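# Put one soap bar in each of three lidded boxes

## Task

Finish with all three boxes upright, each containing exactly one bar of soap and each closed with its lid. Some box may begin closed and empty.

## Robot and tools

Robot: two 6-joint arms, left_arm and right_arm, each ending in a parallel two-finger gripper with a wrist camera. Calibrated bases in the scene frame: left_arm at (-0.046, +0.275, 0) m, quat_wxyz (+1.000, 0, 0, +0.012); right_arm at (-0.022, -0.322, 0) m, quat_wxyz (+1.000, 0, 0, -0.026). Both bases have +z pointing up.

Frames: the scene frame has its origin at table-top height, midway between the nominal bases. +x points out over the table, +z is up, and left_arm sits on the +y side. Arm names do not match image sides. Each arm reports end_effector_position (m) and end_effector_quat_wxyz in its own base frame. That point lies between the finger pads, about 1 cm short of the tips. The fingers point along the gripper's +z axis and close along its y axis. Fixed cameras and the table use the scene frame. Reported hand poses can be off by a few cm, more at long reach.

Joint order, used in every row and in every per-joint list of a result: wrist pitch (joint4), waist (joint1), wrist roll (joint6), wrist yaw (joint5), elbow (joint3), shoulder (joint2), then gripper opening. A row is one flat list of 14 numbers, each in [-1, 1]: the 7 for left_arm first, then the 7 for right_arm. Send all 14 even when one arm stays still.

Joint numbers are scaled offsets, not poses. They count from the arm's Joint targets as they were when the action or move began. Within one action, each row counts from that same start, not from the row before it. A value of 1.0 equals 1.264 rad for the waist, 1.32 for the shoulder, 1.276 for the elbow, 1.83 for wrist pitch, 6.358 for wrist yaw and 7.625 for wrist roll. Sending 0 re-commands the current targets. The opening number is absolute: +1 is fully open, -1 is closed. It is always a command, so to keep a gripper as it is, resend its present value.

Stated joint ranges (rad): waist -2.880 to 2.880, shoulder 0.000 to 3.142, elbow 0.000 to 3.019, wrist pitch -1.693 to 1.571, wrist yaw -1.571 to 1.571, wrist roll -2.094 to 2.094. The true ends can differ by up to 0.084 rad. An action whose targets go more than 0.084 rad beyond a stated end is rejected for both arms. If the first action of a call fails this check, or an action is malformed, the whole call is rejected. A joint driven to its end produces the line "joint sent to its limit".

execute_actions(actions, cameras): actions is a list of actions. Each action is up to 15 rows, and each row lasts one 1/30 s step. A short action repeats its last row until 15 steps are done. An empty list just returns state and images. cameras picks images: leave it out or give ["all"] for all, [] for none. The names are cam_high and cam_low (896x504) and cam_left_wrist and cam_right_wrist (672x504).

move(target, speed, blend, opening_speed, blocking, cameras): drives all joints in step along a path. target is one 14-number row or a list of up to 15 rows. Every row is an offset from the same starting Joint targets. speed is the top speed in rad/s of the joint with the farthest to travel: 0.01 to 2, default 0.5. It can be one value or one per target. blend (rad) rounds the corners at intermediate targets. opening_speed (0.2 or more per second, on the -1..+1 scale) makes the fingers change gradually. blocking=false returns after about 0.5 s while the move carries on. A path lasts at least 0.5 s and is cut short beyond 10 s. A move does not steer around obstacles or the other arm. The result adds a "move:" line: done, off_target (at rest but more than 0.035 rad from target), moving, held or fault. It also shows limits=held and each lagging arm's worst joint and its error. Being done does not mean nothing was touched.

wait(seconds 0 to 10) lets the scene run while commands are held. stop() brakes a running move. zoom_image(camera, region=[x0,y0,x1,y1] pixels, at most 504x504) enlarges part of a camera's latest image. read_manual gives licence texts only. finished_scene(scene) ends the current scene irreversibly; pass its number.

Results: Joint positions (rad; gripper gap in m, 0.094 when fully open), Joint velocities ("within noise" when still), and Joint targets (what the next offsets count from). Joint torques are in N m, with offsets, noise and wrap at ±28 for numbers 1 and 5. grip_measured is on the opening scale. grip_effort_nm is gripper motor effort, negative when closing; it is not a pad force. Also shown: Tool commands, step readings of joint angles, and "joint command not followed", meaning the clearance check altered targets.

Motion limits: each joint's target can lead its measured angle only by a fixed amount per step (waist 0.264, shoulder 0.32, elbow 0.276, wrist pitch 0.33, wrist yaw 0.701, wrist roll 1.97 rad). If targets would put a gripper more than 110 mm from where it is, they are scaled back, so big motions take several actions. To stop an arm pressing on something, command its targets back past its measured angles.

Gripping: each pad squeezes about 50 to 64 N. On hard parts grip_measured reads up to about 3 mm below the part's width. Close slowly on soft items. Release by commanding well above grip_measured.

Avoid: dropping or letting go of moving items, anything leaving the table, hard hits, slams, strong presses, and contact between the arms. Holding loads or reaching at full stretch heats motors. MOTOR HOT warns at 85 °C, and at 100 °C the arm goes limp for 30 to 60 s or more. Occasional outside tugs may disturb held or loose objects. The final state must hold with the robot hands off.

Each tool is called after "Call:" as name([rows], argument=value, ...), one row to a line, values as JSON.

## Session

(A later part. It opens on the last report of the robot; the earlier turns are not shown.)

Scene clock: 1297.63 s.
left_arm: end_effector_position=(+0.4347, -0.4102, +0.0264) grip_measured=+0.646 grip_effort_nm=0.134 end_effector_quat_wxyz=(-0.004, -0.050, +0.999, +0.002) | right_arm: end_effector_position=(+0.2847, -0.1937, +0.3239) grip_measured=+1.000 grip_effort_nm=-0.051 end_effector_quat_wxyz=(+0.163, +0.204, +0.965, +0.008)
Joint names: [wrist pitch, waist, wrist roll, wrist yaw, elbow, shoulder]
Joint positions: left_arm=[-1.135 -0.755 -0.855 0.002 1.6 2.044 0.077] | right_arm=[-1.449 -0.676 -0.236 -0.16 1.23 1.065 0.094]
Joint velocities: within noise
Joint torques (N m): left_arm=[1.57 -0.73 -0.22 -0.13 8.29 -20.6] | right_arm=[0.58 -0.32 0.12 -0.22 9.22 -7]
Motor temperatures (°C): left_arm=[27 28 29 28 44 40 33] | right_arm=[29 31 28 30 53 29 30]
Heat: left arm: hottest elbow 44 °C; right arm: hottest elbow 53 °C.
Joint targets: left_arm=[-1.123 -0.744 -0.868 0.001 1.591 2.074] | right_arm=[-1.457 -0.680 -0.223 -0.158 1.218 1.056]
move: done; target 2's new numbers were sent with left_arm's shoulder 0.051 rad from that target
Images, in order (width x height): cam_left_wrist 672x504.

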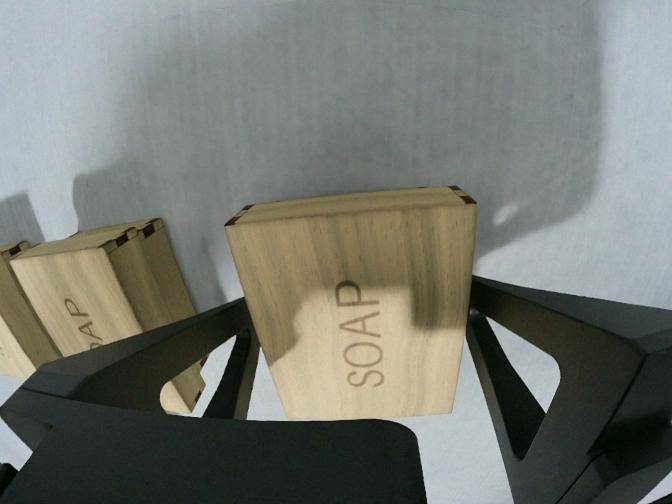

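Call:
move([
  [-0.025,0,0,0,0.055,-0.015,0.65,0,0,0,0,0,0,1],
  [-0.095,0,0,0,0.145,-0.105,0.65,0,0,0,0,0,0,1],
  [-0.12,0.15,0,0,0.12,-0.16,0.65,0,0,0,0,0,0,1],
], speed=[0.1,0.2,0.3], blend=[0.02,0,0])

Scene clock: 1309.00 s.
left_arm: end_effector_position=(+0.5109, -0.3152, +0.1693) grip_measured=+0.647 grip_effort_nm=0.134 end_effector_quat_wxyz=(+0.034, -0.151, +0.988, -0.030) | right_arm: end_effector_position=(+0.2847, -0.1937, +0.3239) grip_measured=+1.000 grip_effort_nm=-0.051 end_effector_quat_wxyz=(+0.163, +0.204, +0.965, +0.008)
Joint names: [wrist pitch, waist, wrist roll, wrist yaw, elbow, shoulder]
Joint positions: left_arm=[-1.33 -0.551 -0.855 0.002 1.726 1.876 0.077] | right_arm=[-1.449 -0.676 -0.236 -0.16 1.23 1.065 0.094]
Joint velocities: within noise
Joint torques (N m): left_arm=[0.77 -1.79 -0.21 -0.13 11.85 -23.41] | right_arm=[0.57 -0.38 0.12 -0.22 9.21 -7.06]
Motor temperatures (°C): left_arm=[27 28 29 28 44 41 32] | right_arm=[29 31 28 30 53 29 30]
Heat: left arm: hottest elbow 44 °C; right arm: hottest elbow 53 °C.
Joint targets: left_arm=[-1.342 -0.554 -0.868 0.001 1.744 1.863] | right_arm=[-1.457 -0.680 -0.223 -0.158 1.218 1.056]
move: done

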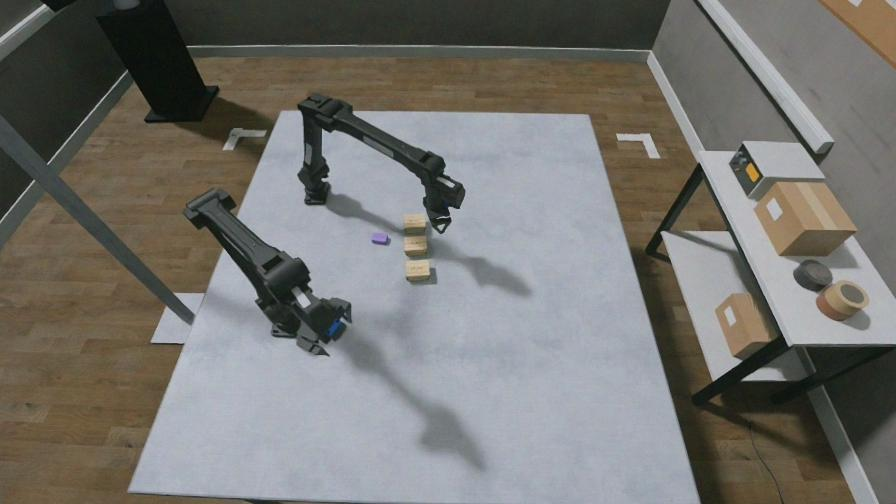

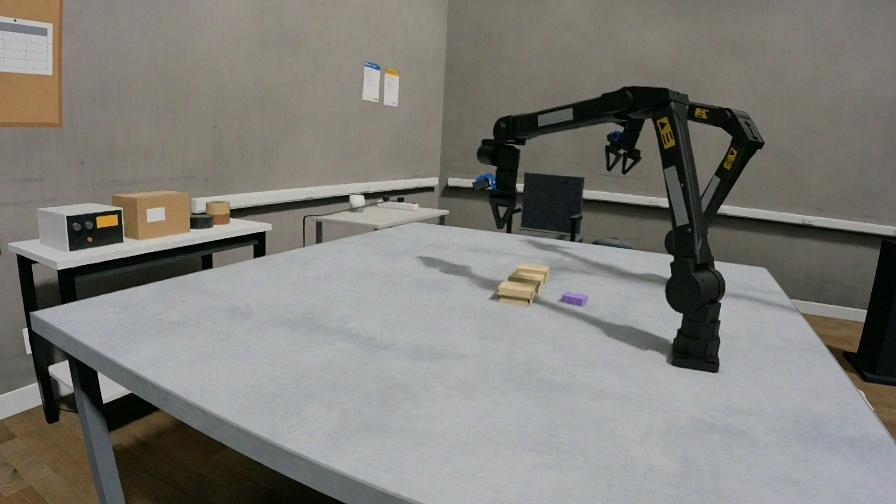

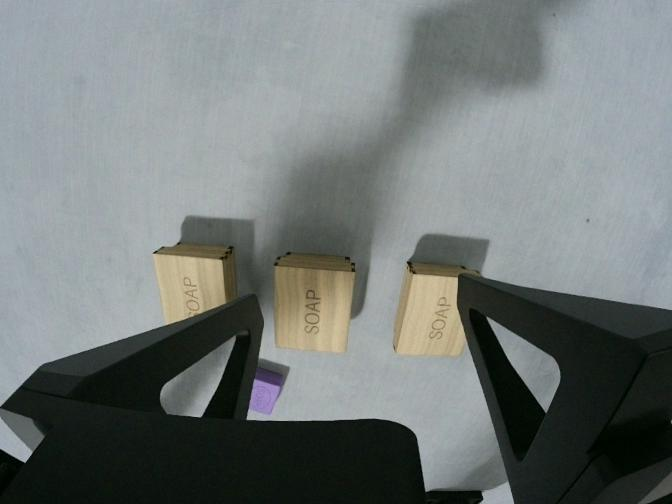

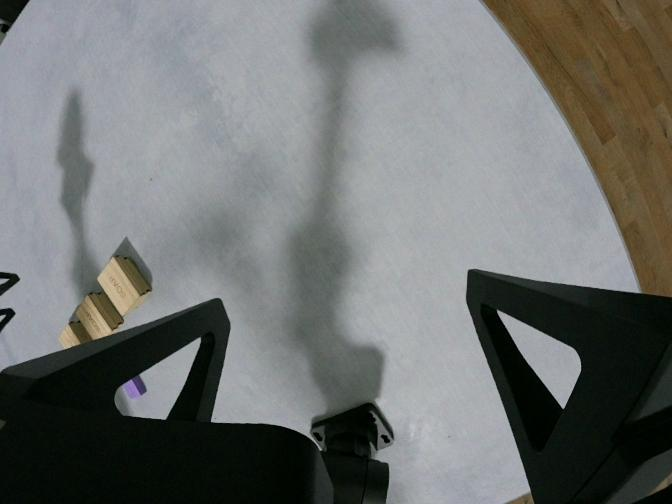

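Call:
zoom_image(camera="cam_low", region=[480, 250, 600, 315])

Call:
zoom_image(camera="cam_left_wrist", region=[150, 220, 500, 370])

Call:
zoom_image(camera="cam_right_wrist", region=[50, 230, 170, 350])

Scaled by 4.200 from the camera's 896x504 image, which has a finer 1280x720 frame.

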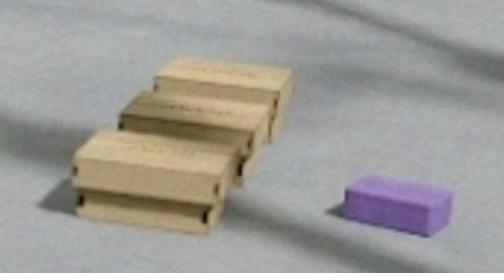

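Scaled by 1.440 from the camera's 672x504 image, which has a finer 960x720 frame.

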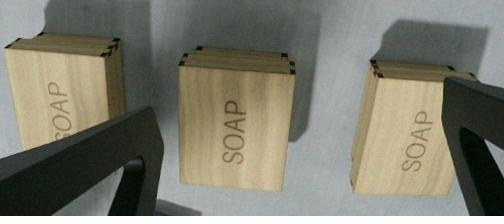

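Scaled by 4.200 from the camera's 672x504 image, which has a finer 960x720 frame.

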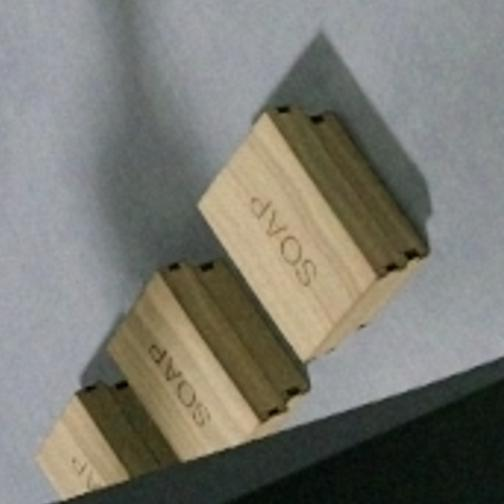

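Call:
zoom_image(camera="cam_right_wrist", region=[90, 230, 160, 320])

Call:
zoom_image(camera="cam_high", region=[365, 205, 445, 290])

Call:
zoom_image(camera="cam_left_wrist", region=[370, 220, 500, 370])

Scaled by 5.600 from the camera's 672x504 image, which has a finer 960x720 frame.

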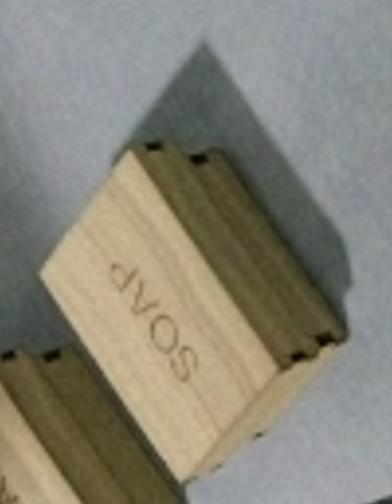

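Scaled by 5.929 from the camera's 896x504 image, which has a finer 1280x720 frame.

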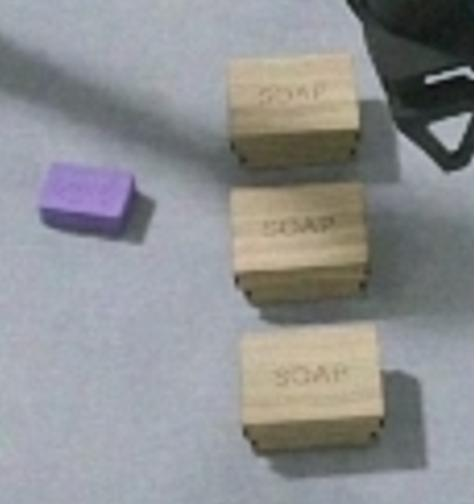

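Scaled by 3.360 from the camera's 672x504 image, which has a finer 960x720 frame.

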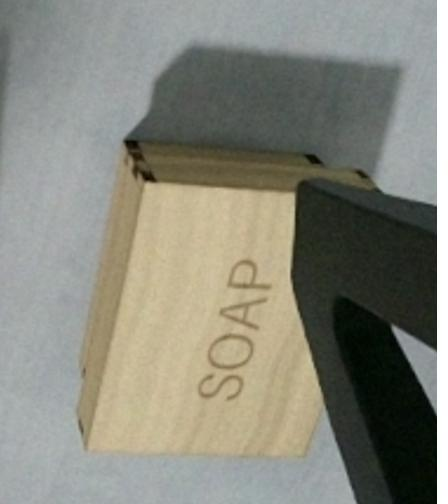

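Call:
move(target=[0,-0.18,0,0,0,0,0.65,0,0,0,0,0,0,1], cameras=["cam_left_wrist","cam_right_wrist"])

Call:
zoom_image(camera="cam_left_wrist", region=[90, 180, 450, 350])

Scene clock: 1342.67 s.
left_arm: end_effector_position=(+0.4226, -0.4264, +0.1693) grip_measured=+0.647 grip_effort_nm=0.129 end_effector_quat_wxyz=(+0.030, -0.033, +0.998, -0.033) | right_arm: end_effector_position=(+0.2847, -0.1937, +0.3239) grip_measured=+1.000 grip_effort_nm=-0.051 end_effector_quat_wxyz=(+0.163, +0.204, +0.965, +0.008)
Joint names: [wrist pitch, waist, wrist roll, wrist yaw, elbow, shoulder]
Joint positions: left_arm=[-1.33 -0.789 -0.855 0.001 1.726 1.876 0.077] | right_arm=[-1.449 -0.676 -0.236 -0.16 1.23 1.065 0.094]
Joint velocities: within noise
Joint torques (N m): left_arm=[0.77 -1.03 -0.21 -0.13 11.85 -23.59] | right_arm=[0.58 -0.32 0.12 -0.22 9.2 -7.06]
Motor temperatures (°C): left_arm=[27 28 29 28 45 43 31] | right_arm=[29 31 28 30 53 29 30]
Heat: left arm: hottest elbow 45 °C; right arm: hottest elbow 53 °C.
Joint targets: left_arm=[-1.342 -0.781 -0.869 0.001 1.744 1.863] | right_arm=[-1.457 -0.680 -0.223 -0.158 1.218 1.056]
move: done
Images, in order (width x height): cam_left_wrist 672x504, cam_right_wrist 672x504.

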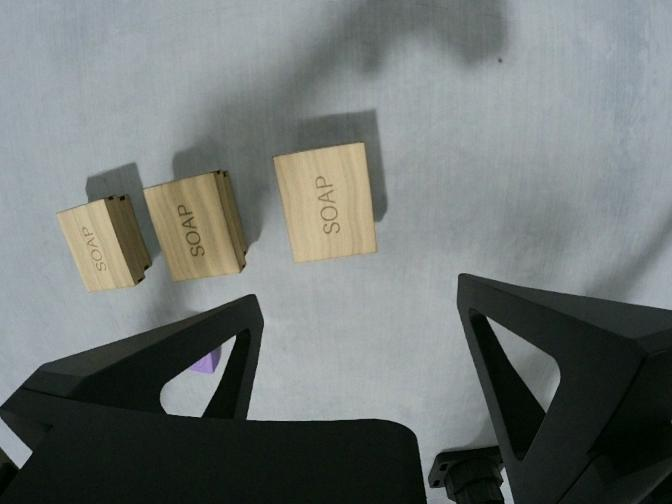

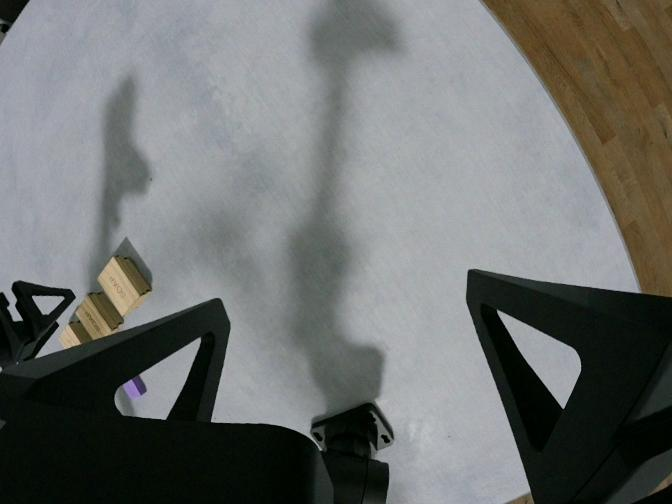

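Scaled by 1.400 from the camera's 672x504 image, which has a finer 960x720 frame.

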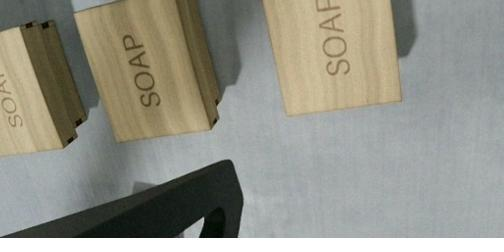

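Call:
finished_scene(scene=2)

The scene is finished: the task was done.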